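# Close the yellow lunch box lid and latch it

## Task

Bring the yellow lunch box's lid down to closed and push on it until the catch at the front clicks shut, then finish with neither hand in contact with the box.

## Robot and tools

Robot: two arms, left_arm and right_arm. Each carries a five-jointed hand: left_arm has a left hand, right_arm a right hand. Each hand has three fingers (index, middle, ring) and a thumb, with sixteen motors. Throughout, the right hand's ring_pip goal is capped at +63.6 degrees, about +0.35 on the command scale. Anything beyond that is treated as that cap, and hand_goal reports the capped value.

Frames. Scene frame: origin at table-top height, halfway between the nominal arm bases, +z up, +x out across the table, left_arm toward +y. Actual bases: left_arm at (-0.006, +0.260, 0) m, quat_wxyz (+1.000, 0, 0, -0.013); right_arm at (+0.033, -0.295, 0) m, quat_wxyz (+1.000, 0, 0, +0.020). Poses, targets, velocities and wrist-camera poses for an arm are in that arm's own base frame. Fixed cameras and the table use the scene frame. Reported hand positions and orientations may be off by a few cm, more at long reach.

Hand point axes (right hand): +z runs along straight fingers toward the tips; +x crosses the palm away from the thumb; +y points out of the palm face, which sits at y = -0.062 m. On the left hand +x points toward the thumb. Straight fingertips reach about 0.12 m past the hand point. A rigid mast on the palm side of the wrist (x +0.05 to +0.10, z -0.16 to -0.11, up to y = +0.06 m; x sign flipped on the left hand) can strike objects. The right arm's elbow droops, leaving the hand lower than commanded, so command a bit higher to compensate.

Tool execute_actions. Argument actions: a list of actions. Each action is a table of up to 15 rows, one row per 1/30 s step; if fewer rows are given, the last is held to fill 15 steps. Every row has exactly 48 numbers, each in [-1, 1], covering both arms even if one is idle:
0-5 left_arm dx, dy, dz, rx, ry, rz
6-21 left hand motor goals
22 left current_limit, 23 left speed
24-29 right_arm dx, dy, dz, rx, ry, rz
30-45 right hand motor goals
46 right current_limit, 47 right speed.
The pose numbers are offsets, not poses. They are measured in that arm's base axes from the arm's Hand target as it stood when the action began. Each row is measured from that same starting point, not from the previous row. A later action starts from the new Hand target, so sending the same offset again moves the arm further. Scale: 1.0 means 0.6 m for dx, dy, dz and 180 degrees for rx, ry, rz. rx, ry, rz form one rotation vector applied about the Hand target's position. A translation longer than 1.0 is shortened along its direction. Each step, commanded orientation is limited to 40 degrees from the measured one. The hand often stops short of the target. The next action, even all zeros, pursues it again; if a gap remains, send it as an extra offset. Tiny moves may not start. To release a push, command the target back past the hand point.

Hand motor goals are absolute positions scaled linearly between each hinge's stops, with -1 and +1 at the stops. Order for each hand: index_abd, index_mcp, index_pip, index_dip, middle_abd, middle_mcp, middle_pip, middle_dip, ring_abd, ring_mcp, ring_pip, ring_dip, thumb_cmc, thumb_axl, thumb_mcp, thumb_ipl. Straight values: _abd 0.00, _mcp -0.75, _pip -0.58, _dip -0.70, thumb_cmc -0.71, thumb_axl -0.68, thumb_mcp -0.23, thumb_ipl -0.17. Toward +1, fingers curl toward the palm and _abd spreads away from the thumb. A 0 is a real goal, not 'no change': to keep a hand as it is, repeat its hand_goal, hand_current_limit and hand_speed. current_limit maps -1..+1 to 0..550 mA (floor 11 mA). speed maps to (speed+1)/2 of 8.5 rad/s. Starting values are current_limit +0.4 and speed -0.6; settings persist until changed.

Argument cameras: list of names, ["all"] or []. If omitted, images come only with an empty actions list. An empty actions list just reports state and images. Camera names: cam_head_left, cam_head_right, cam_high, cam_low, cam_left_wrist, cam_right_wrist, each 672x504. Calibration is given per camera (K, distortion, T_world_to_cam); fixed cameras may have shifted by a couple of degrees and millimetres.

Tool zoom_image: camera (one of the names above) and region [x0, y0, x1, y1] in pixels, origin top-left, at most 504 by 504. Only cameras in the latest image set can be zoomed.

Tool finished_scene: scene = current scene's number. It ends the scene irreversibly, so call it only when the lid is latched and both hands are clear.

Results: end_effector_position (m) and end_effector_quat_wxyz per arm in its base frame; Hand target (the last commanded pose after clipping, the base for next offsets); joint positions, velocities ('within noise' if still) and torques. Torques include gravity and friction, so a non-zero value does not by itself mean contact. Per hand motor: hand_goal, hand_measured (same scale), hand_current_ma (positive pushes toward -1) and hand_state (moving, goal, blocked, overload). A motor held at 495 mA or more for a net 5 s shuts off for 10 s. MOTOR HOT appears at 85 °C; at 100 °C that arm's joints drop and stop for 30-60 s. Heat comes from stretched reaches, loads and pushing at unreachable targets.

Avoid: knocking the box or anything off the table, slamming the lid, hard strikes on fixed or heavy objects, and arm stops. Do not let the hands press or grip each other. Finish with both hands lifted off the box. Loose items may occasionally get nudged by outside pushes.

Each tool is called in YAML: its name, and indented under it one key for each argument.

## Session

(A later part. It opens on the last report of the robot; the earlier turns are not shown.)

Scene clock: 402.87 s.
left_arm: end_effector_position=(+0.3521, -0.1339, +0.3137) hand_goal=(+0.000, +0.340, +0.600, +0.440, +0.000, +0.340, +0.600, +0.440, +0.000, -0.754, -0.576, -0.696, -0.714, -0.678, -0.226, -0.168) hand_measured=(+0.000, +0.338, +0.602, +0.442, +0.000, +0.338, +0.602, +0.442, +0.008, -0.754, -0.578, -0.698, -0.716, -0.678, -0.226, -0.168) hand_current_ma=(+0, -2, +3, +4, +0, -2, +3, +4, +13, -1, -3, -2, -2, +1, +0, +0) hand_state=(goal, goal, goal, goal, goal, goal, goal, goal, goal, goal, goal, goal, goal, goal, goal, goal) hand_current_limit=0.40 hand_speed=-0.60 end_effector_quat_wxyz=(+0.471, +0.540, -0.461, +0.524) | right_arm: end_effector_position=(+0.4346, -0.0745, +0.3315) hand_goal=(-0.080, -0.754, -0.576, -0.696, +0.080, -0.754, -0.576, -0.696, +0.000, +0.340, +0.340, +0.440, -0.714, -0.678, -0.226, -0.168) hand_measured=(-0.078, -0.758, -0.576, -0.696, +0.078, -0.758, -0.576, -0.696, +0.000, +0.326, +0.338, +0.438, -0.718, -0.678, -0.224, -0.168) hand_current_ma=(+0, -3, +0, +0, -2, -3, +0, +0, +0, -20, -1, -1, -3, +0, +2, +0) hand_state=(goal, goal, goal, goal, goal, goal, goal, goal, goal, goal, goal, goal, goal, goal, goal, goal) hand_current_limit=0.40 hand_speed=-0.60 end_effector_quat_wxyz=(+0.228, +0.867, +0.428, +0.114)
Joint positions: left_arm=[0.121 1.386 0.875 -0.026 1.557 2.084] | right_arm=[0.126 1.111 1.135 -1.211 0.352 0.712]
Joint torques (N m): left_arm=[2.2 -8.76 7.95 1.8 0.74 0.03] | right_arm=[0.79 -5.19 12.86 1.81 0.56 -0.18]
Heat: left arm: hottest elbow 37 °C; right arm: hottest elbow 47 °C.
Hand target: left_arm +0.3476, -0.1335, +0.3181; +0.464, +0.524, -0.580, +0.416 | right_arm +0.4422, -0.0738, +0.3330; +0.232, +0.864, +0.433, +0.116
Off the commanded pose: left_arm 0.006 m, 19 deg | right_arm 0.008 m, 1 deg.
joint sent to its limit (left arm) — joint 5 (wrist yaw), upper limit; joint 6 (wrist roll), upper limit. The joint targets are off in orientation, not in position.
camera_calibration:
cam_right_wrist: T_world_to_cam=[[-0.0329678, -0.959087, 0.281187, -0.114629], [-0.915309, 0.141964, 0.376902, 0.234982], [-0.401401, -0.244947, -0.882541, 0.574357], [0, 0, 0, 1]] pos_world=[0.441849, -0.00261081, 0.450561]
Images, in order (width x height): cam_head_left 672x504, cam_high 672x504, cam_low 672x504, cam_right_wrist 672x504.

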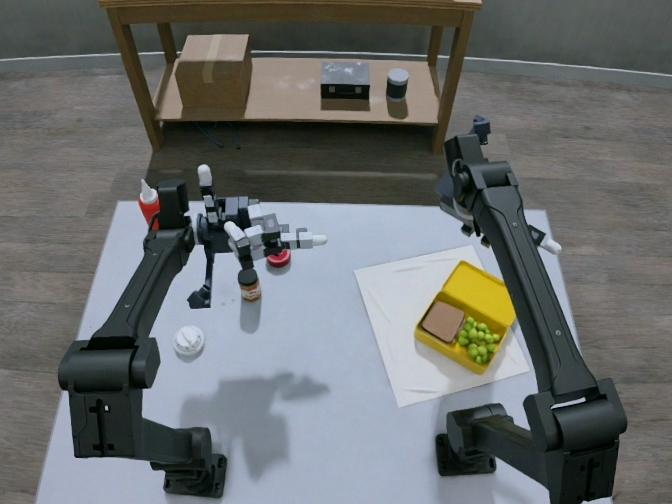

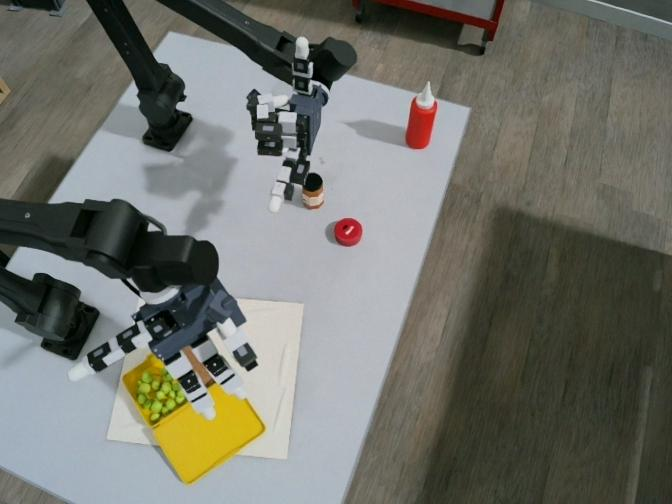

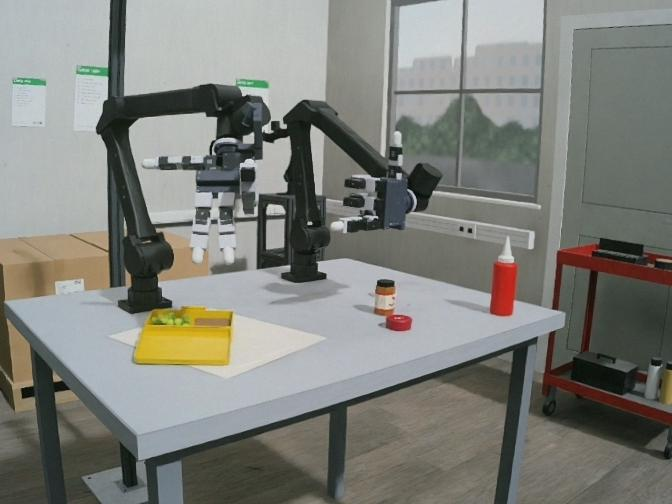

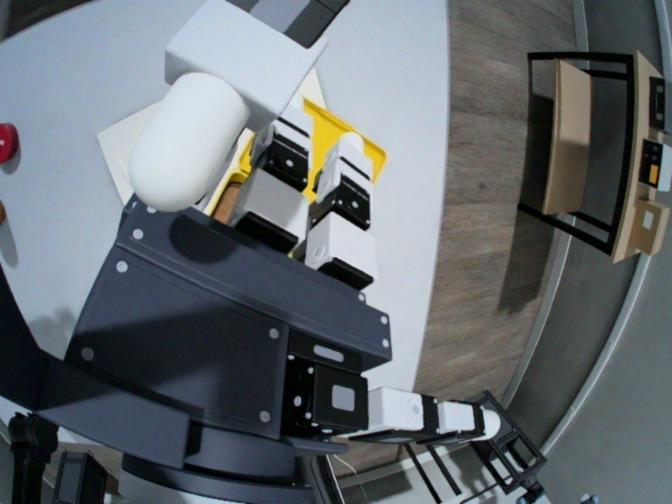

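execute_actions:
  actions:
    - [[0,0,0,0,0,0,0,0.34,0.6,0.44,0,0.34,0.6,0.44,0,-0.754,-0.576,-0.696,-0.714,-0.678,-0.226,-0.168,0.4,-0.6,0.038,0.03,-0.1,0,0,0,-0.08,-0.754,-0.576,-0.696,0.08,-0.754,-0.576,-0.696,0,0.34,0.34,0.44,-0.714,-0.678,-0.226,-0.168,0.4,-0.6]]
    - [[0,0,0,0,0,0,0,0.34,0.6,0.44,0,0.34,0.6,0.44,0,-0.754,-0.576,-0.696,-0.714,-0.678,-0.226,-0.168,0.4,-0.6,0,0,-0.12,0,0,0,-0.08,-0.754,-0.576,-0.696,0.08,-0.754,-0.576,-0.696,0,0.34,0.34,0.44,-0.714,-0.678,-0.226,-0.168,0.4,-0.6]]
  cameras: ["cam_high","cam_low","cam_head_left"]

zoom_image:
  camera: "cam_high"
  region: [150, 340, 310, 500]

zoom_image:
  camera: "cam_low"
  region: [120, 240, 280, 380]

zoom_image:
  camera: "cam_head_left"
  region: [400, 180, 560, 340]

Scene clock: 420.13 s.
left_arm: end_effector_position=(+0.3521, -0.1339, +0.3137) hand_goal=(+0.000, +0.340, +0.600, +0.440, +0.000, +0.340, +0.600, +0.440, +0.000, -0.754, -0.576, -0.696, -0.714, -0.678, -0.226, -0.168) hand_measured=(+0.000, +0.338, +0.602, +0.442, +0.000, +0.338, +0.602, +0.442, +0.008, -0.754, -0.578, -0.698, -0.716, -0.678, -0.226, -0.168) hand_current_ma=(+0, -2, +3, +4, +0, -2, +3, +4, +13, -1, -3, -2, -2, +1, +0, +0) hand_state=(goal, goal, goal, goal, goal, goal, goal, goal, goal, goal, goal, goal, goal, goal, goal, goal) hand_current_limit=0.40 hand_speed=-0.60 end_effector_quat_wxyz=(+0.471, +0.540, -0.461, +0.524) | right_arm: end_effector_position=(+0.4615, -0.0598, +0.2001) hand_goal=(-0.080, -0.754, -0.576, -0.696, +0.080, -0.754, -0.576, -0.696, +0.000, +0.340, +0.340, +0.440, -0.714, -0.678, -0.226, -0.168) hand_measured=(-0.078, -0.758, -0.576, -0.696, +0.078, -0.758, -0.576, -0.696, +0.000, +0.326, +0.338, +0.438, -0.718, -0.678, -0.224, -0.168) hand_current_ma=(+0, -3, +0, +0, -2, -3, +0, +0, +0, -18, -1, -1, -3, +0, +2, +0) hand_state=(goal, goal, goal, goal, goal, goal, goal, goal, goal, goal, goal, goal, goal, goal, goal, goal) hand_current_limit=0.40 hand_speed=-0.60 end_effector_quat_wxyz=(+0.230, +0.864, +0.435, +0.109)
Joint positions: left_arm=[0.121 1.386 0.875 -0.026 1.557 2.084] | right_arm=[0.157 1.252 0.896 -0.846 0.368 0.726]
Joint torques (N m): left_arm=[2.02 -8.76 7.97 1.8 0.73 0.03] | right_arm=[1.55 -7 11.7 1.77 0.56 0.11]
Heat: left arm: hottest elbow 37 °C; right arm: hottest elbow 46 °C.
Hand target: left_arm +0.3476, -0.1335, +0.3181; +0.464, +0.524, -0.580, +0.416 | right_arm +0.4649, -0.0559, +0.2010; +0.232, +0.864, +0.432, +0.116
Off the commanded pose: left_arm 0.006 m, 19 deg | right_arm 0.005 m, 1 deg.
joint sent to its limit (left arm) — joint 5 (wrist yaw), upper limit; joint 6 (wrist roll), upper limit. The joint targets are off in orientation, not in position.
Images, in order (width x height): cam_head_left 672x504, cam_high 672x504, cam_low 672x504.

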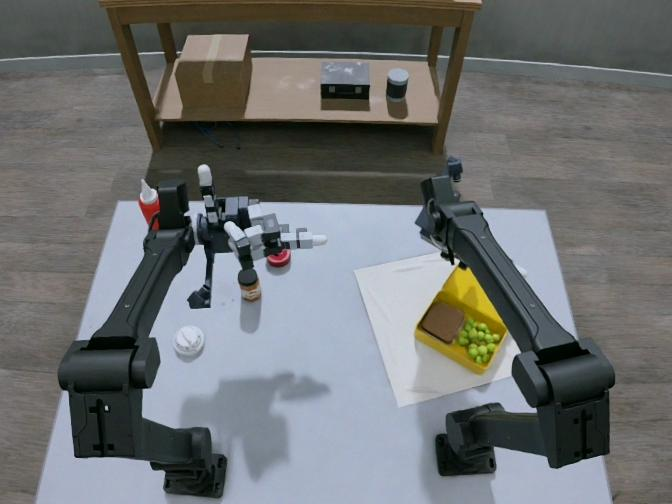

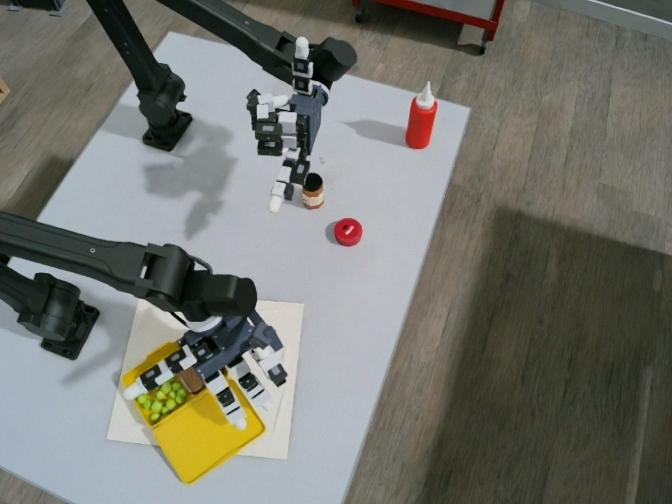

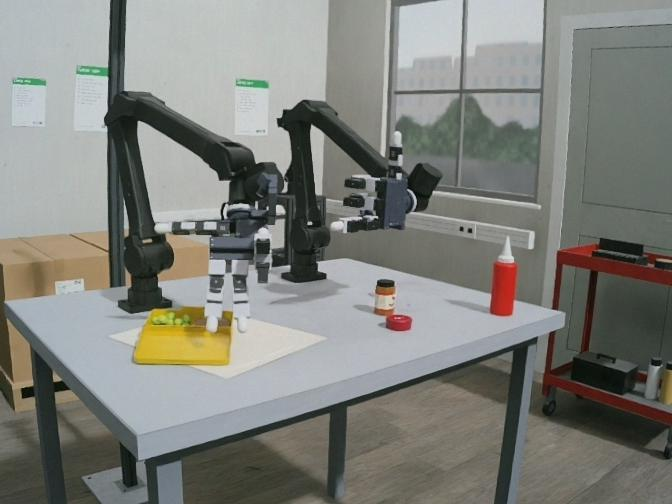

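Scaled by 3.150 from the camera's 672x504 image, which has a finer 960x720 frame.

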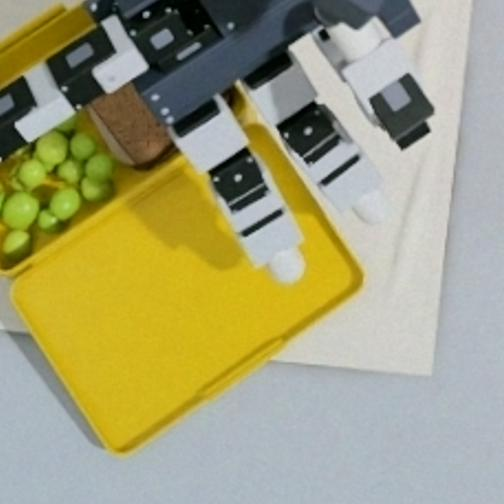

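Scaled by 3.150 from the camera's 672x504 image, which has a finer 960x720 frame.

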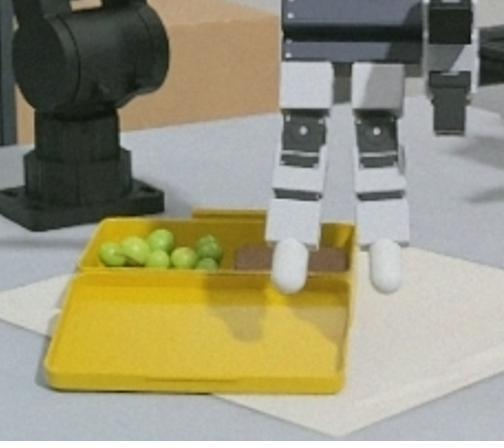

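Scaled by 3.150 from the camera's 672x504 image, which has a finer 960x720 frame.

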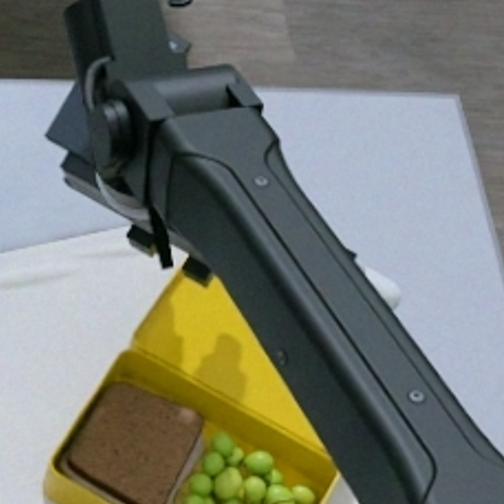

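execute_actions:
  actions:
    - [[0,0,0,0,0,0,0,0.34,0.6,0.44,0,0.34,0.6,0.44,0,-0.754,-0.576,-0.696,-0.714,-0.678,-0.226,-0.168,0.4,-0.6,0,0,-0.035,0,0,0,-0.08,-0.754,-0.576,-0.696,0.08,-0.754,-0.576,-0.696,0,0.34,0.34,0.44,-0.714,-0.678,-0.226,-0.168,0.4,-0.6]]
    - [[0,0,0,0,0,0,0,0.34,0.6,0.44,0,0.34,0.6,0.44,0,-0.754,-0.576,-0.696,-0.714,-0.678,-0.226,-0.168,0.4,-0.6,0,0,-0.03,0,0,0,-0.08,-0.754,-0.576,-0.696,0.08,-0.754,-0.576,-0.696,0,0.34,0.34,0.44,-0.714,-0.678,-0.226,-0.168,0.4,-0.6]]
  cameras: ["cam_high","cam_low"]

zoom_image:
  camera: "cam_high"
  region: [150, 340, 310, 500]

zoom_image:
  camera: "cam_low"
  region: [120, 260, 280, 380]

Scene clock: 429.00 s.
left_arm: end_effector_position=(+0.3521, -0.1339, +0.3137) hand_goal=(+0.000, +0.340, +0.600, +0.440, +0.000, +0.340, +0.600, +0.440, +0.000, -0.754, -0.576, -0.696, -0.714, -0.678, -0.226, -0.168) hand_measured=(+0.000, +0.338, +0.602, +0.442, +0.000, +0.338, +0.602, +0.442, +0.008, -0.754, -0.578, -0.698, -0.716, -0.678, -0.226, -0.168) hand_current_ma=(+0, -2, +3, +4, +0, -2, +3, +4, +13, -1, -3, -2, -2, +1, +0, +0) hand_state=(goal, goal, goal, goal, goal, goal, goal, goal, goal, goal, goal, goal, goal, goal, goal, goal) hand_current_limit=0.40 hand_speed=-0.60 end_effector_quat_wxyz=(+0.471, +0.540, -0.461, +0.524) | right_arm: end_effector_position=(+0.4636, -0.0594, +0.1668) hand_goal=(-0.080, -0.754, -0.576, -0.696, +0.080, -0.754, -0.576, -0.696, +0.000, +0.340, +0.340, +0.440, -0.714, -0.678, -0.226, -0.168) hand_measured=(-0.078, -0.758, -0.576, -0.696, +0.078, -0.758, -0.576, -0.696, +0.000, +0.326, +0.338, +0.438, -0.718, -0.678, -0.224, -0.168) hand_current_ma=(+0, -3, +0, +0, -2, -3, +0, +0, +0, -18, -1, -1, -3, +0, +2, +0) hand_state=(goal, goal, goal, goal, goal, goal, goal, goal, goal, goal, goal, goal, goal, goal, goal, goal) hand_current_limit=0.40 hand_speed=-0.60 end_effector_quat_wxyz=(+0.232, +0.863, +0.433, +0.115)
Joint positions: left_arm=[0.121 1.386 0.875 -0.026 1.557 2.084] | right_arm=[0.157 1.294 0.832 -0.728 0.368 0.726]
Joint torques (N m): left_arm=[2.14 -8.88 7.95 1.83 0.74 0.03] | right_arm=[1.61 -6.71 10.69 1.77 0.56 0.11]
Heat: left arm: hottest elbow 37 °C; right arm: hottest elbow 45 °C.
Hand target: left_arm +0.3476, -0.1335, +0.3181; +0.464, +0.524, -0.580, +0.416 | right_arm +0.4649, -0.0559, +0.1619; +0.232, +0.864, +0.432, +0.116
Off the commanded pose: left_arm 0.006 m, 19 deg | right_arm 0.006 m, 0 deg.
joint sent to its limit (left arm) — joint 5 (wrist yaw), upper limit; joint 6 (wrist roll), upper limit. The joint targets are off in orientation, not in position.
Images, in order (width x height): cam_high 672x504, cam_low 672x504.

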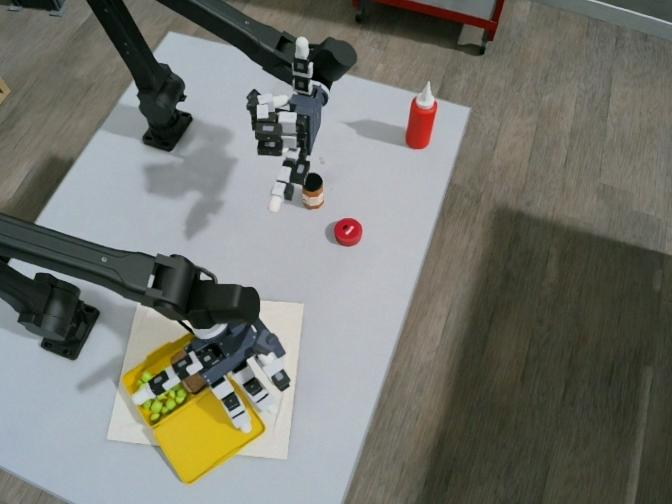

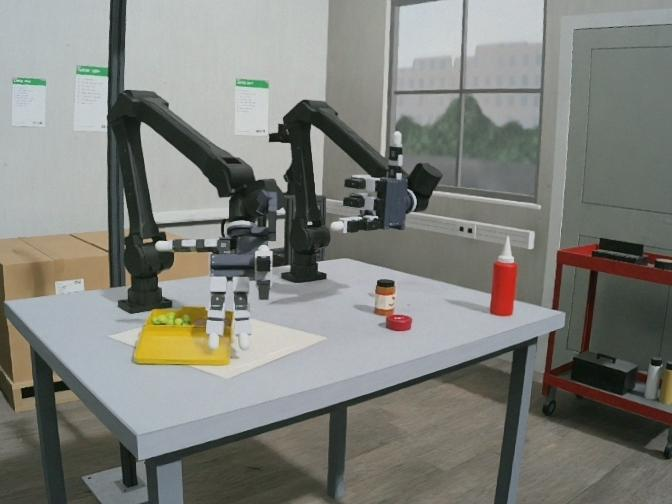

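Scaled by 3.150 from the camera's 672x504 image, which has a finer 960x720 frame.

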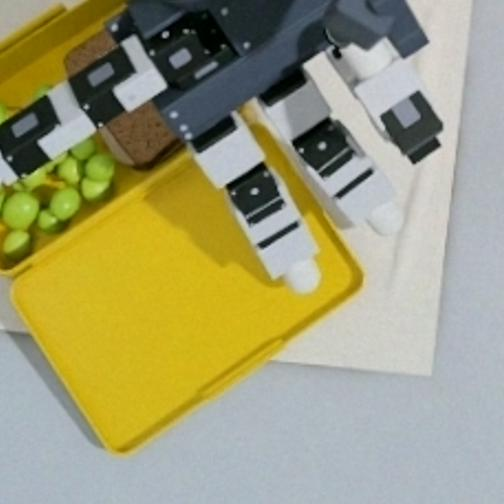

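Scaled by 3.150 from the camera's 672x504 image, which has a finer 960x720 frame.

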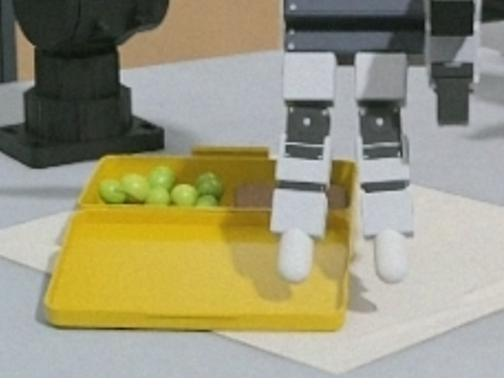

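execute_actions:
  actions:
    - [[0,0,0,0,0,0,0,0.34,0.6,0.44,0,0.34,0.6,0.44,0,-0.754,-0.576,-0.696,-0.714,-0.678,-0.226,-0.168,0.4,-0.6,0,0,-0.017,0,0,0,-0.08,-0.754,-0.576,-0.696,0.08,-0.754,-0.576,-0.696,0,0.34,0.34,0.44,-0.714,-0.678,-0.226,-0.168,0.4,-0.6]]
    - [[0,0,0,0,0,0,0,0.34,0.6,0.44,0,0.34,0.6,0.44,0,-0.754,-0.576,-0.696,-0.714,-0.678,-0.226,-0.168,0.4,-0.6,0,0,0,0,0,0,0.1,-0.754,-0.576,-0.696,-0.1,-0.754,-0.576,-0.696,0,0.34,0.34,0.44,-0.714,-0.678,-0.226,-0.168,0.4,-0.6]]
    - [[0,0,0,0,0,0,0,0.34,0.6,0.44,0,0.34,0.6,0.44,0,-0.754,-0.576,-0.696,-0.714,-0.678,-0.226,-0.168,0.4,-0.6,0,0,0,0,0,0,0.25,-0.754,-0.576,-0.696,-0.25,-0.754,-0.576,-0.696,0,0.34,0.34,0.44,-0.714,-0.678,-0.226,-0.168,0.4,-0.6]]
  cameras: ["cam_high","cam_low"]

zoom_image:
  camera: "cam_high"
  region: [150, 340, 310, 500]

zoom_image:
  camera: "cam_low"
  region: [120, 260, 280, 380]

Scene clock: 442.80 s.
left_arm: end_effector_position=(+0.3521, -0.1339, +0.3137) hand_goal=(+0.000, +0.340, +0.600, +0.440, +0.000, +0.340, +0.600, +0.440, +0.000, -0.754, -0.576, -0.696, -0.714, -0.678, -0.226, -0.168) hand_measured=(+0.000, +0.338, +0.602, +0.442, +0.000, +0.338, +0.602, +0.442, +0.008, -0.754, -0.578, -0.698, -0.716, -0.678, -0.226, -0.168) hand_current_ma=(+0, -2, +3, +4, +0, -2, +3, +4, +13, -1, -3, -2, -2, +1, +0, +0) hand_state=(goal, goal, goal, goal, goal, goal, goal, goal, goal, goal, goal, goal, goal, goal, goal, goal) hand_current_limit=0.40 hand_speed=-0.60 end_effector_quat_wxyz=(+0.471, +0.540, -0.461, +0.524) | right_arm: end_effector_position=(+0.4643, -0.0593, +0.1583) hand_goal=(+0.250, -0.754, -0.576, -0.696, -0.250, -0.754, -0.576, -0.696, +0.000, +0.340, +0.340, +0.440, -0.714, -0.678, -0.226, -0.168) hand_measured=(+0.100, -0.758, -0.576, -0.696, -0.102, -0.758, -0.576, -0.696, +0.000, +0.326, +0.338, +0.438, -0.718, -0.678, -0.224, -0.168) hand_current_ma=(-385, -3, +0, +0, +385, -3, +0, +0, +0, -18, -1, -1, -3, +0, +2, +0) hand_state=(blocked, goal, goal, goal, blocked, goal, goal, goal, goal, goal, goal, goal, goal, goal, goal, goal) hand_current_limit=0.40 hand_speed=-0.60 end_effector_quat_wxyz=(+0.232, +0.863, +0.433, +0.117)
Joint positions: left_arm=[0.121 1.386 0.875 -0.026 1.557 2.084] | right_arm=[0.157 1.306 0.817 -0.697 0.368 0.726]
Joint torques (N m): left_arm=[2.14 -8.82 7.94 1.81 0.74 0.04] | right_arm=[1.61 -6.71 10.4 1.81 0.56 0.11]
Heat: left arm: hottest elbow 37 °C; right arm: hottest elbow 43 °C.
Hand target: left_arm +0.3476, -0.1335, +0.3181; +0.464, +0.524, -0.580, +0.416 | right_arm +0.4650, -0.0559, +0.1518; +0.232, +0.864, +0.432, +0.116
Off the commanded pose: left_arm 0.006 m, 19 deg | right_arm 0.007 m, 0 deg.
joint sent to its limit (left arm) — joint 5 (wrist yaw), upper limit; joint 6 (wrist roll), upper limit. The joint targets are off in orientation, not in position.
Images, in order (width x height): cam_high 672x504, cam_low 672x504.

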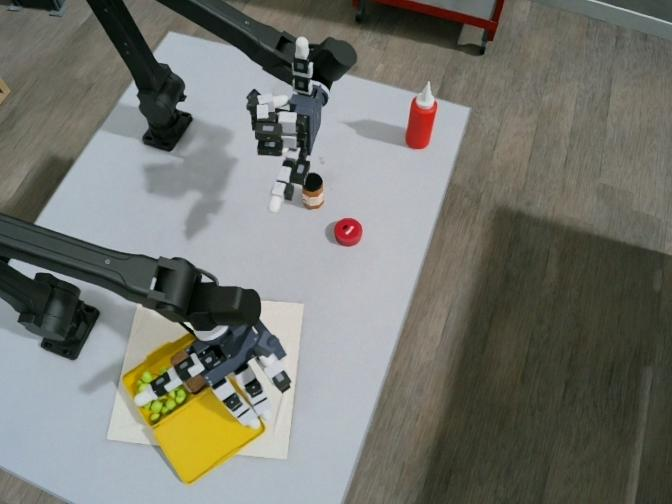

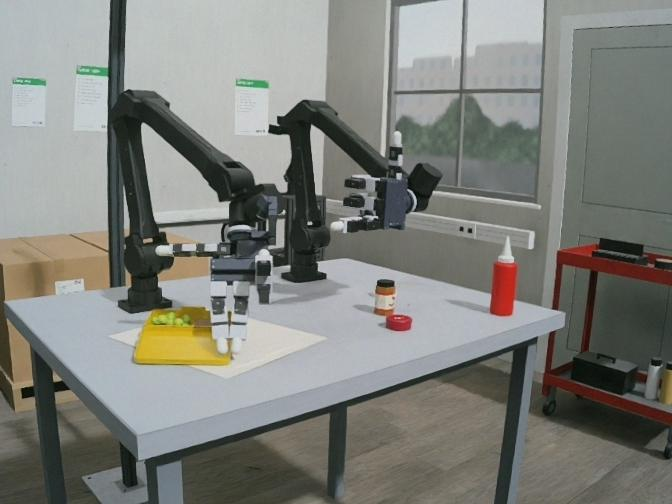

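Scaled by 3.150 from the camera's 672x504 image, which has a finer 960x720 frame.

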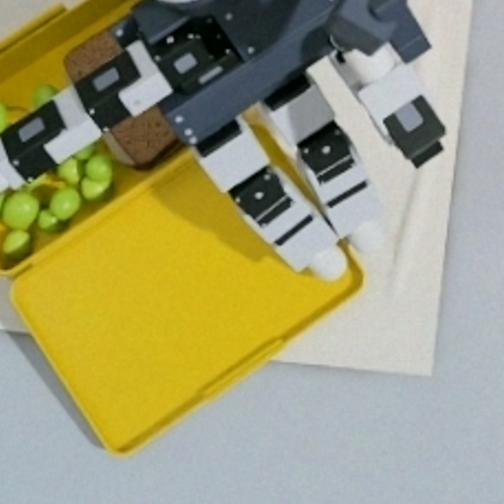

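Scaled by 3.150 from the camera's 672x504 image, which has a finer 960x720 frame.

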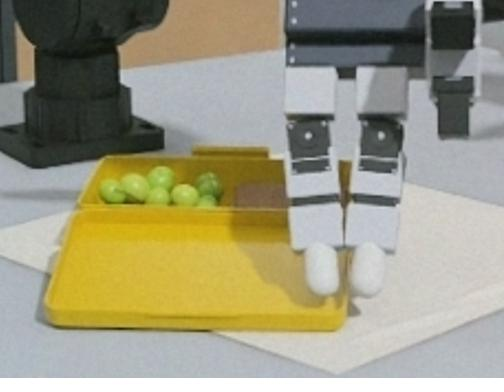

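execute_actions:
  actions:
    - [[0,0,0,0,0,0,0,0.34,0.6,0.44,0,0.34,0.6,0.44,0,-0.754,-0.576,-0.696,-0.714,-0.678,-0.226,-0.168,0.4,-0.6,0.0045,-0.0034,0.05,0,0,0,0.25,-0.754,-0.576,-0.696,-0.25,-0.754,-0.576,-0.696,0,0.34,0.34,0.44,-0.714,-0.678,-0.226,-0.168,0.4,-0.6]]
    - [[0,0,0,0,0,0,0,0.34,0.6,0.44,0,0.34,0.6,0.44,0,-0.754,-0.576,-0.696,-0.714,-0.678,-0.226,-0.168,0.4,-0.6,-0.007,0.0053,0.05,0,0,0,0.25,-0.754,-0.576,-0.696,-0.25,-0.754,-0.576,-0.696,0,0.34,0.34,0.44,-0.714,-0.678,-0.226,-0.168,0.4,-0.6]]
  cameras: ["cam_high","cam_low"]

zoom_image:
  camera: "cam_high"
  region: [120, 330, 310, 500]

zoom_image:
  camera: "cam_low"
  region: [120, 260, 280, 380]

Scene clock: 453.53 s.
left_arm: end_effector_position=(+0.3521, -0.1339, +0.3137) hand_goal=(+0.000, +0.340, +0.600, +0.440, +0.000, +0.340, +0.600, +0.440, +0.000, -0.754, -0.576, -0.696, -0.714, -0.678, -0.226, -0.168) hand_measured=(+0.000, +0.338, +0.602, +0.442, +0.000, +0.338, +0.602, +0.442, +0.008, -0.754, -0.578, -0.698, -0.716, -0.678, -0.226, -0.168) hand_current_ma=(+0, -2, +3, +4, +0, -2, +3, +4, +13, -1, -3, -2, -2, +1, +0, +0) hand_state=(goal, goal, goal, goal, goal, goal, goal, goal, goal, goal, goal, goal, goal, goal, goal, goal) hand_current_limit=0.40 hand_speed=-0.60 end_effector_quat_wxyz=(+0.471, +0.540, -0.461, +0.524) | right_arm: end_effector_position=(+0.4461, -0.0623, +0.1820) hand_goal=(+0.250, -0.754, -0.576, -0.696, -0.250, -0.754, -0.576, -0.696, +0.000, +0.340, +0.340, +0.440, -0.714, -0.678, -0.226, -0.168) hand_measured=(+0.102, -0.756, -0.574, -0.696, -0.102, -0.754, -0.574, -0.694, +0.000, +0.326, +0.338, +0.438, -0.718, -0.678, -0.224, -0.168) hand_current_ma=(-385, -1, +0, +0, +385, +0, +1, +1, +0, -18, -1, -1, -3, +0, +2, +0) hand_state=(blocked, goal, goal, goal, blocked, goal, goal, goal, goal, goal, goal, goal, goal, goal, goal, goal) hand_current_limit=0.40 hand_speed=-0.60 end_effector_quat_wxyz=(+0.223, +0.865, +0.440, +0.087)
Joint positions: left_arm=[0.121 1.386 0.875 -0.026 1.557 2.084] | right_arm=[0.157 1.247 0.855 -0.858 0.369 0.726]
Joint torques (N m): left_arm=[2.2 -8.7 7.95 1.8 0.74 0.04] | right_arm=[1.9 -7.59 16.55 0.83 0.58 0.16]
Heat: left arm: hottest elbow 36 °C; right arm: hottest elbow 42 °C.
Hand target: left_arm +0.3476, -0.1335, +0.3181; +0.464, +0.524, -0.580, +0.416 | right_arm +0.4634, -0.0548, +0.2117; +0.232, +0.864, +0.433, +0.116
Off the commanded pose: left_arm 0.006 m, 19 deg | right_arm 0.035 m, 4 deg.
joint sent to its limit (left arm) — joint 5 (wrist yaw), upper limit; joint 6 (wrist roll), upper limit. The joint targets are off in orientation, not in position.
Images, in order (width x height): cam_high 672x504, cam_low 672x504.

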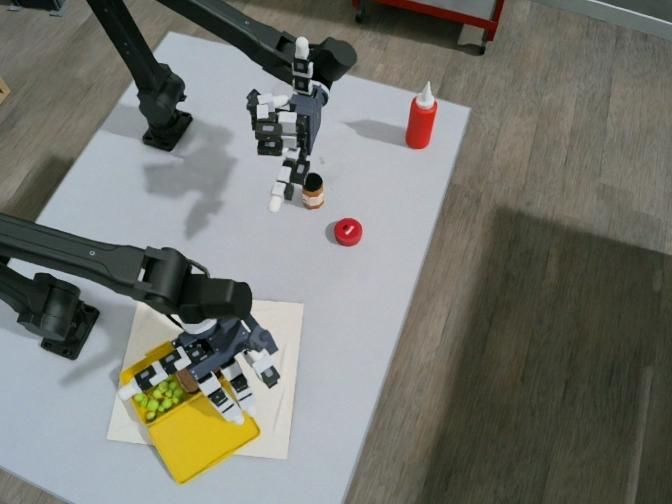

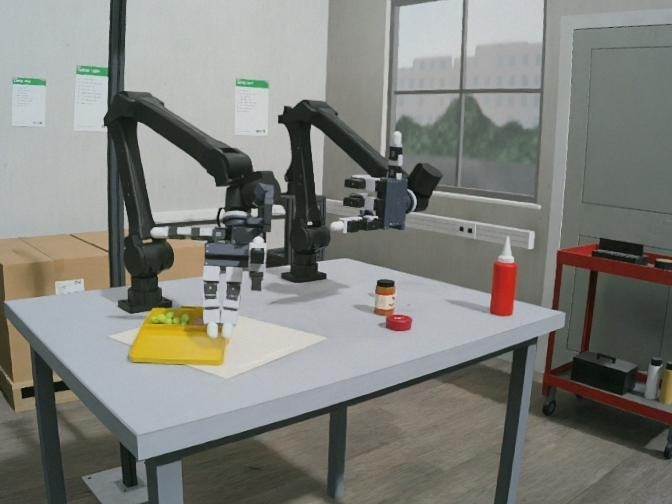

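Scaled by 2.653 from the camera's 672x504 image, which has a finer 960x720 frame.

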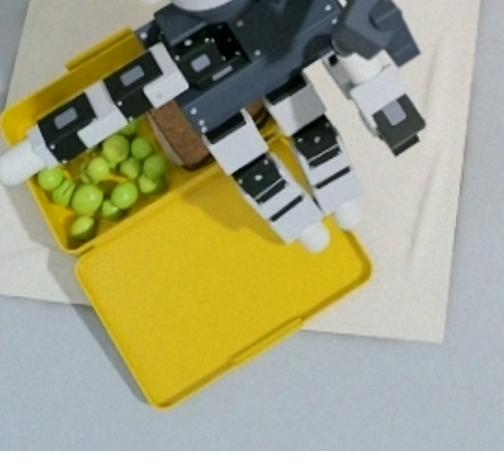

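Scaled by 3.150 from the camera's 672x504 image, which has a finer 960x720 frame.

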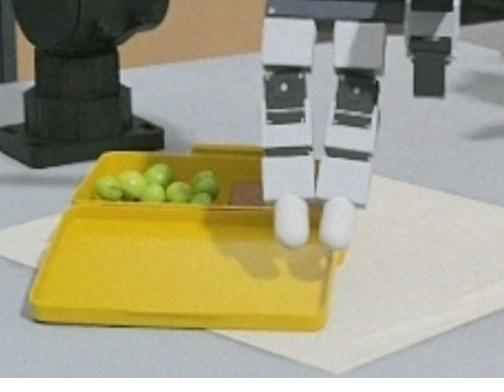

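execute_actions:
  actions: []

zoom_image:
  camera: "cam_low"
  region: [180, 300, 260, 370]

zoom_image:
  camera: "cam_high"
  region: [200, 370, 280, 450]

zoom_image:
  camera: "cam_right_wrist"
  region: [240, 80, 460, 300]

Scene clock: 464.57 s.
left_arm: end_effector_position=(+0.3521, -0.1339, +0.3137) hand_goal=(+0.000, +0.340, +0.600, +0.440, +0.000, +0.340, +0.600, +0.440, +0.000, -0.754, -0.576, -0.696, -0.714, -0.678, -0.226, -0.168) hand_measured=(+0.000, +0.338, +0.602, +0.442, +0.000, +0.338, +0.602, +0.442, +0.008, -0.754, -0.578, -0.698, -0.716, -0.678, -0.226, -0.168) hand_current_ma=(+0, -2, +3, +4, +0, -2, +3, +4, +13, -1, -3, -2, -2, +1, +0, +0) hand_state=(goal, goal, goal, goal, goal, goal, goal, goal, goal, goal, goal, goal, goal, goal, goal, goal) hand_current_limit=0.40 hand_speed=-0.60 end_effector_quat_wxyz=(+0.471, +0.540, -0.461, +0.524) | right_arm: end_effector_position=(+0.4460, -0.0624, +0.1819) hand_goal=(+0.250, -0.754, -0.576, -0.696, -0.250, -0.754, -0.576, -0.696, +0.000, +0.340, +0.340, +0.440, -0.714, -0.678, -0.226, -0.168) hand_measured=(+0.102, -0.756, -0.574, -0.696, -0.102, -0.754, -0.574, -0.694, +0.000, +0.326, +0.338, +0.438, -0.718, -0.678, -0.224, -0.168) hand_current_ma=(-385, -1, +0, +0, +385, +0, +1, +1, +0, -18, -1, -1, -3, +0, +2, +0) hand_state=(blocked, goal, goal, goal, blocked, goal, goal, goal, goal, goal, goal, goal, goal, goal, goal, goal) hand_current_limit=0.40 hand_speed=-0.60 end_effector_quat_wxyz=(+0.223, +0.865, +0.440, +0.087)
Joint positions: left_arm=[0.121 1.386 0.875 -0.026 1.557 2.084] | right_arm=[0.157 1.247 0.855 -0.859 0.369 0.726]
Joint velocities: within noise
Joint torques (N m): left_arm=[2.08 -8.82 7.94 1.8 0.73 0.04] | right_arm=[1.9 -7.59 16.57 0.87 0.58 0.15]
Motor temperatures (°C): left_arm=[24 28 36 23 25 23] | right_arm=[24 30 43 29 25 22]
Heat: left arm: hottest elbow 36 °C; right arm: hottest elbow 43 °C.
Hand target: left_arm +0.3476, -0.1335, +0.3181; +0.464, +0.524, -0.580, +0.416 | right_arm +0.4634, -0.0548, +0.2117; +0.232, +0.864, +0.433, +0.116
Off the commanded pose: left_arm 0.006 m, 19 deg | right_arm 0.036 m, 4 deg.
camera_calibration:
cam_left_wrist: T_world_to_cam=[[0.622308, 0.122723, -0.773092, 0.00260691], [0.419439, 0.781601, 0.461705, -0.230641], [0.660911, -0.611588, 0.434922, -0.330957], [0, 0, 0, 1]] pos_world=[0.31385, -0.02246, 0.252444]
cam_right_wrist: T_world_to_cam=[[-0.00431253, -0.953726, 0.300647, -0.0765429], [-0.894449, 0.138115, 0.425305, 0.281729], [-0.447148, -0.26708, -0.853655, 0.463642], [0, 0, 0, 1]] pos_world=[0.458979, 0.0119173, 0.298982]

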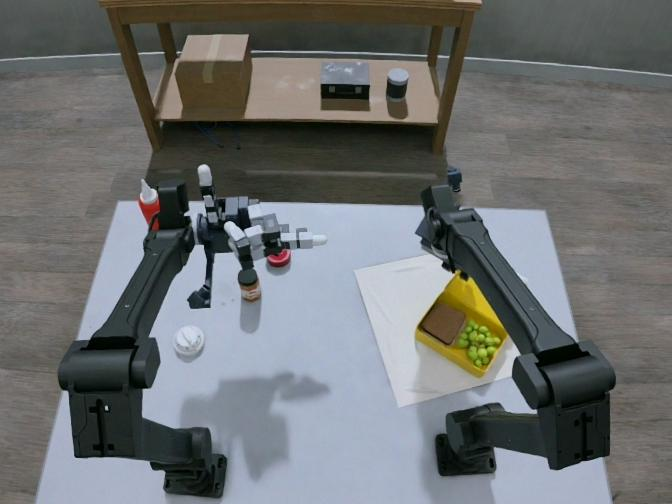

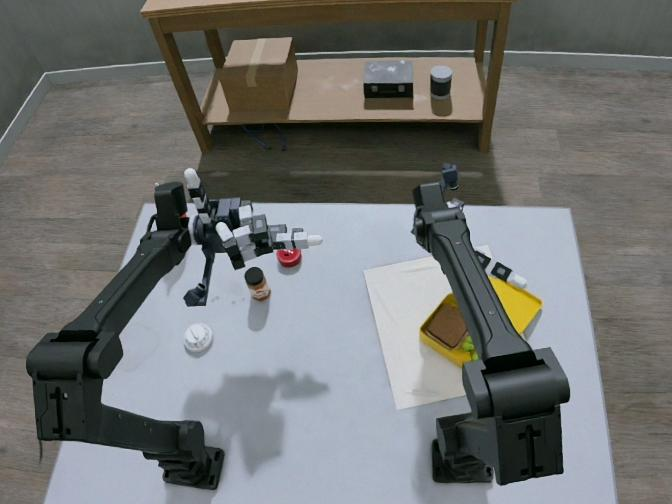

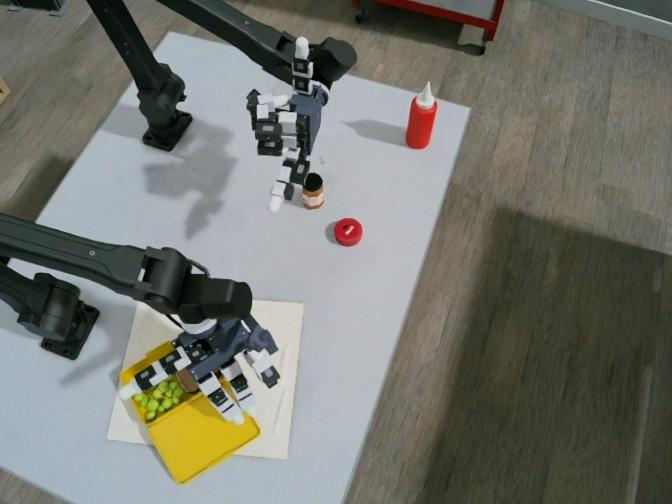

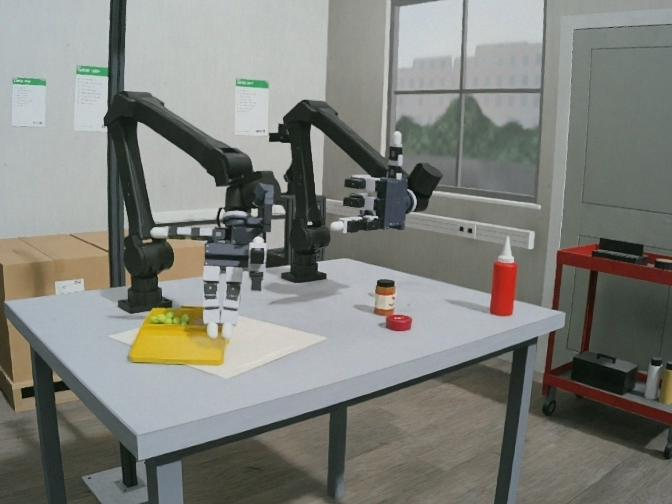

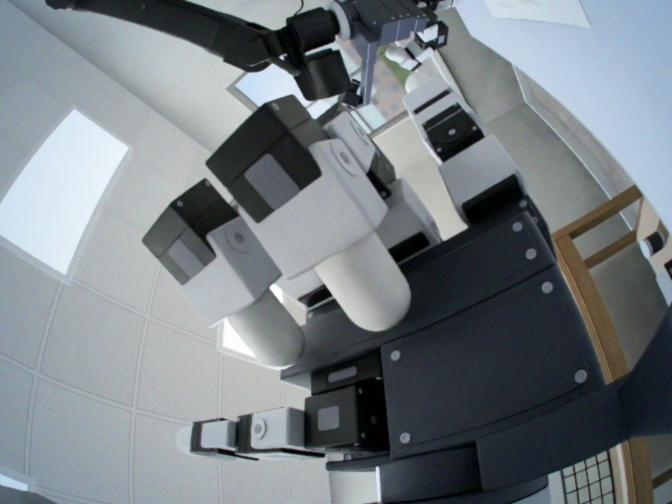

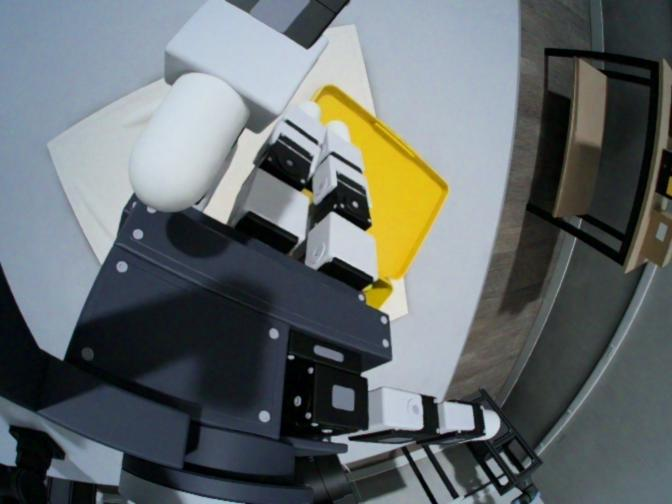

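Scaled by 6.300 from the camera's 672x504 image, which has a finer 960x720 frame.

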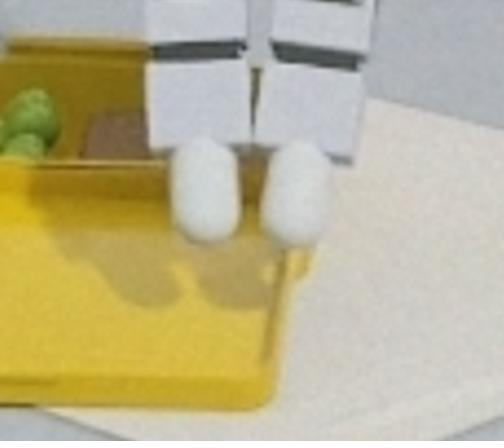

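Scaled by 6.300 from the camera's 672x504 image, which has a finer 960x720 frame.

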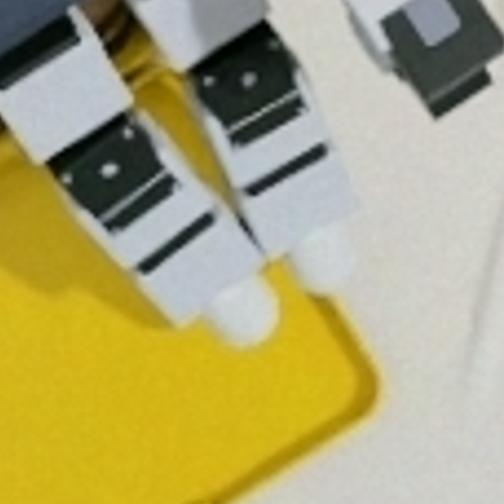

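Scaled by 2.291 from the camera's 672x504 image, which has a finer 960x720 frame.

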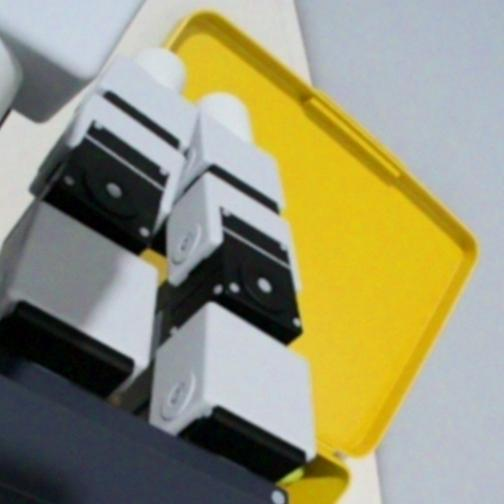

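execute_actions:
  actions:
    - [[0,0,0,0,0,0,0,0.34,0.6,0.44,0,0.34,0.6,0.44,0,-0.754,-0.576,-0.696,-0.714,-0.678,-0.226,-0.168,0.4,-0.6,0,0,0.06,0,0,0,0,-0.754,-0.576,-0.696,0,0,0,0,0,-0.2,0,0,-0.714,-0.678,-0.226,-0.168,0.4,-0.6]]
    - [[0,0,0,0,0,0,0,0.34,0.6,0.44,0,0.34,0.6,0.44,0,-0.754,-0.576,-0.696,-0.714,-0.678,-0.226,-0.168,0.4,-0.6,-0.06,-0.083,0,0,0,0,-0.15,-0.754,-0.576,-0.696,0,0.34,0.6,0.44,0.15,-0.754,-0.576,-0.696,-0.714,-0.678,-0.226,-0.168,0.4,-0.6]]
    - [[0,0,0,0,0,0,0,0.34,0.6,0.44,0,0.34,0.6,0.44,0,-0.754,-0.576,-0.696,-0.714,-0.678,-0.226,-0.168,0.4,-0.6,-0.06,-0.083,-0.03,0,0,0,-0.15,-0.754,-0.576,-0.696,0,0.34,0.6,0.44,0.15,-0.754,-0.576,-0.696,-0.714,-0.678,-0.226,-0.168,0.4,-0.6]]
    - [[0,0,0,0,0,0,0,0.34,0.6,0.44,0,0.34,0.6,0.44,0,-0.754,-0.576,-0.696,-0.714,-0.678,-0.226,-0.168,0.4,-0.6,0,0,-0.05,0,0,0,-0.15,-0.754,-0.576,-0.696,0,0.34,0.6,0.44,0.15,-0.754,-0.576,-0.696,-0.714,-0.678,-0.226,-0.168,0.4,-0.6]]
  cameras: ["cam_high","cam_low"]

zoom_image:
  camera: "cam_high"
  region: [120, 340, 280, 500]

zoom_image:
  camera: "cam_low"
  region: [110, 260, 270, 380]

Scene clock: 509.93 s.
left_arm: end_effector_position=(+0.3521, -0.1339, +0.3137) hand_goal=(+0.000, +0.340, +0.600, +0.440, +0.000, +0.340, +0.600, +0.440, +0.000, -0.754, -0.576, -0.696, -0.714, -0.678, -0.226, -0.168) hand_measured=(+0.000, +0.338, +0.602, +0.442, +0.000, +0.338, +0.602, +0.442, +0.008, -0.754, -0.578, -0.698, -0.716, -0.678, -0.226, -0.168) hand_current_ma=(+0, -2, +3, +4, +0, -2, +3, +4, +13, -1, -3, -2, -2, +1, +0, +0) hand_state=(goal, goal, goal, goal, goal, goal, goal, goal, goal, goal, goal, goal, goal, goal, goal, goal) hand_current_limit=0.40 hand_speed=-0.60 end_effector_quat_wxyz=(+0.471, +0.540, -0.461, +0.524) | right_arm: end_effector_position=(+0.3895, -0.1501, +0.2036) hand_goal=(-0.150, -0.754, -0.576, -0.696, +0.000, +0.340, +0.600, +0.440, +0.150, -0.754, -0.576, -0.696, -0.714, -0.678, -0.226, -0.168) hand_measured=(-0.148, -0.756, -0.574, -0.696, -0.002, +0.326, +0.598, +0.438, +0.148, -0.756, -0.574, -0.694, -0.718, -0.678, -0.224, -0.168) hand_current_ma=(+2, -1, +1, +0, -1, -18, -1, -2, -1, -1, +1, +2, -3, +0, +2, +0) hand_state=(goal, goal, goal, goal, goal, goal, goal, goal, goal, goal, goal, goal, goal, goal, goal, goal) hand_current_limit=0.40 hand_speed=-0.60 end_effector_quat_wxyz=(+0.231, +0.864, +0.431, +0.118)
Joint positions: left_arm=[0.121 1.386 0.875 -0.026 1.557 2.084] | right_arm=[-0.128 1.009 0.717 -0.81 0.247 0.458]
Joint torques (N m): left_arm=[2.14 -8.76 7.95 1.8 0.74 0.04] | right_arm=[-0.09 -3.96 11.6 2.09 0.15 -0.16]
Heat: left arm: hottest elbow 35 °C; right arm: hottest elbow 45 °C.
Hand target: left_arm +0.3476, -0.1335, +0.3181; +0.464, +0.524, -0.580, +0.416 | right_arm +0.3914, -0.1543, +0.1997; +0.232, +0.864, +0.433, +0.116
Off the commanded pose: left_arm 0.006 m, 19 deg | right_arm 0.006 m, 0 deg.
joint sent to its limit (left arm) — joint 5 (wrist yaw), upper limit; joint 6 (wrist roll), upper limit. The joint targets are off in orientation, not in position.
Images, in order (width x height): cam_high 672x504, cam_low 672x504.

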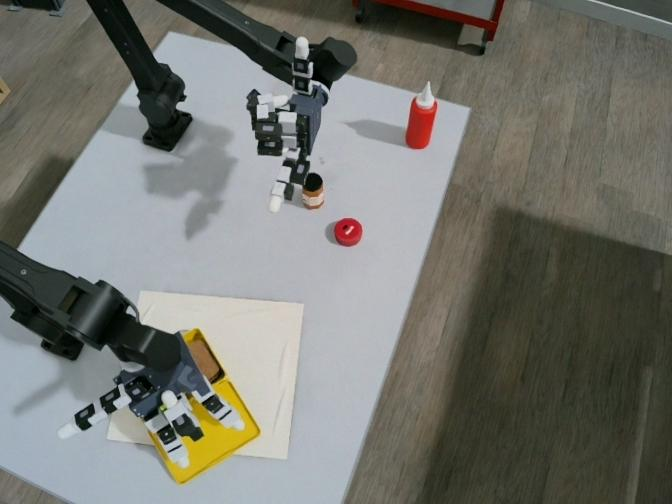

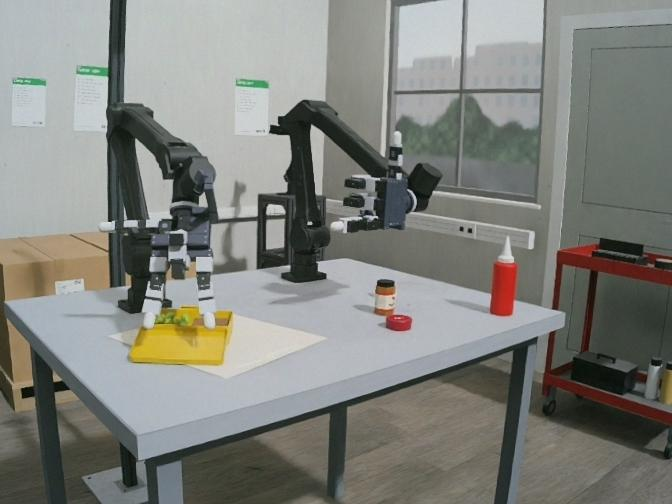

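Scaled by 3.150 from the camera's 672x504 image, which has a finer 960x720 frame.

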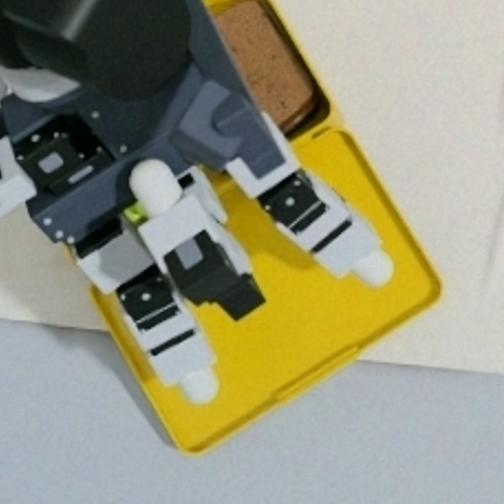

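Scaled by 3.150 from the camera's 672x504 image, which has a finer 960x720 frame.

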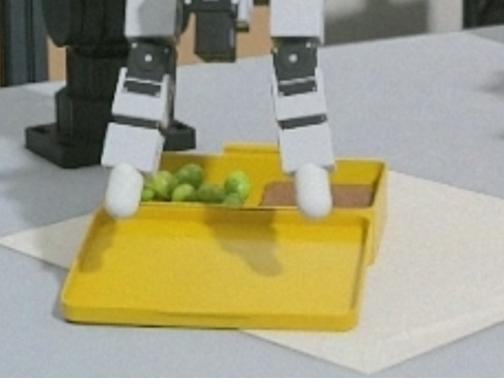

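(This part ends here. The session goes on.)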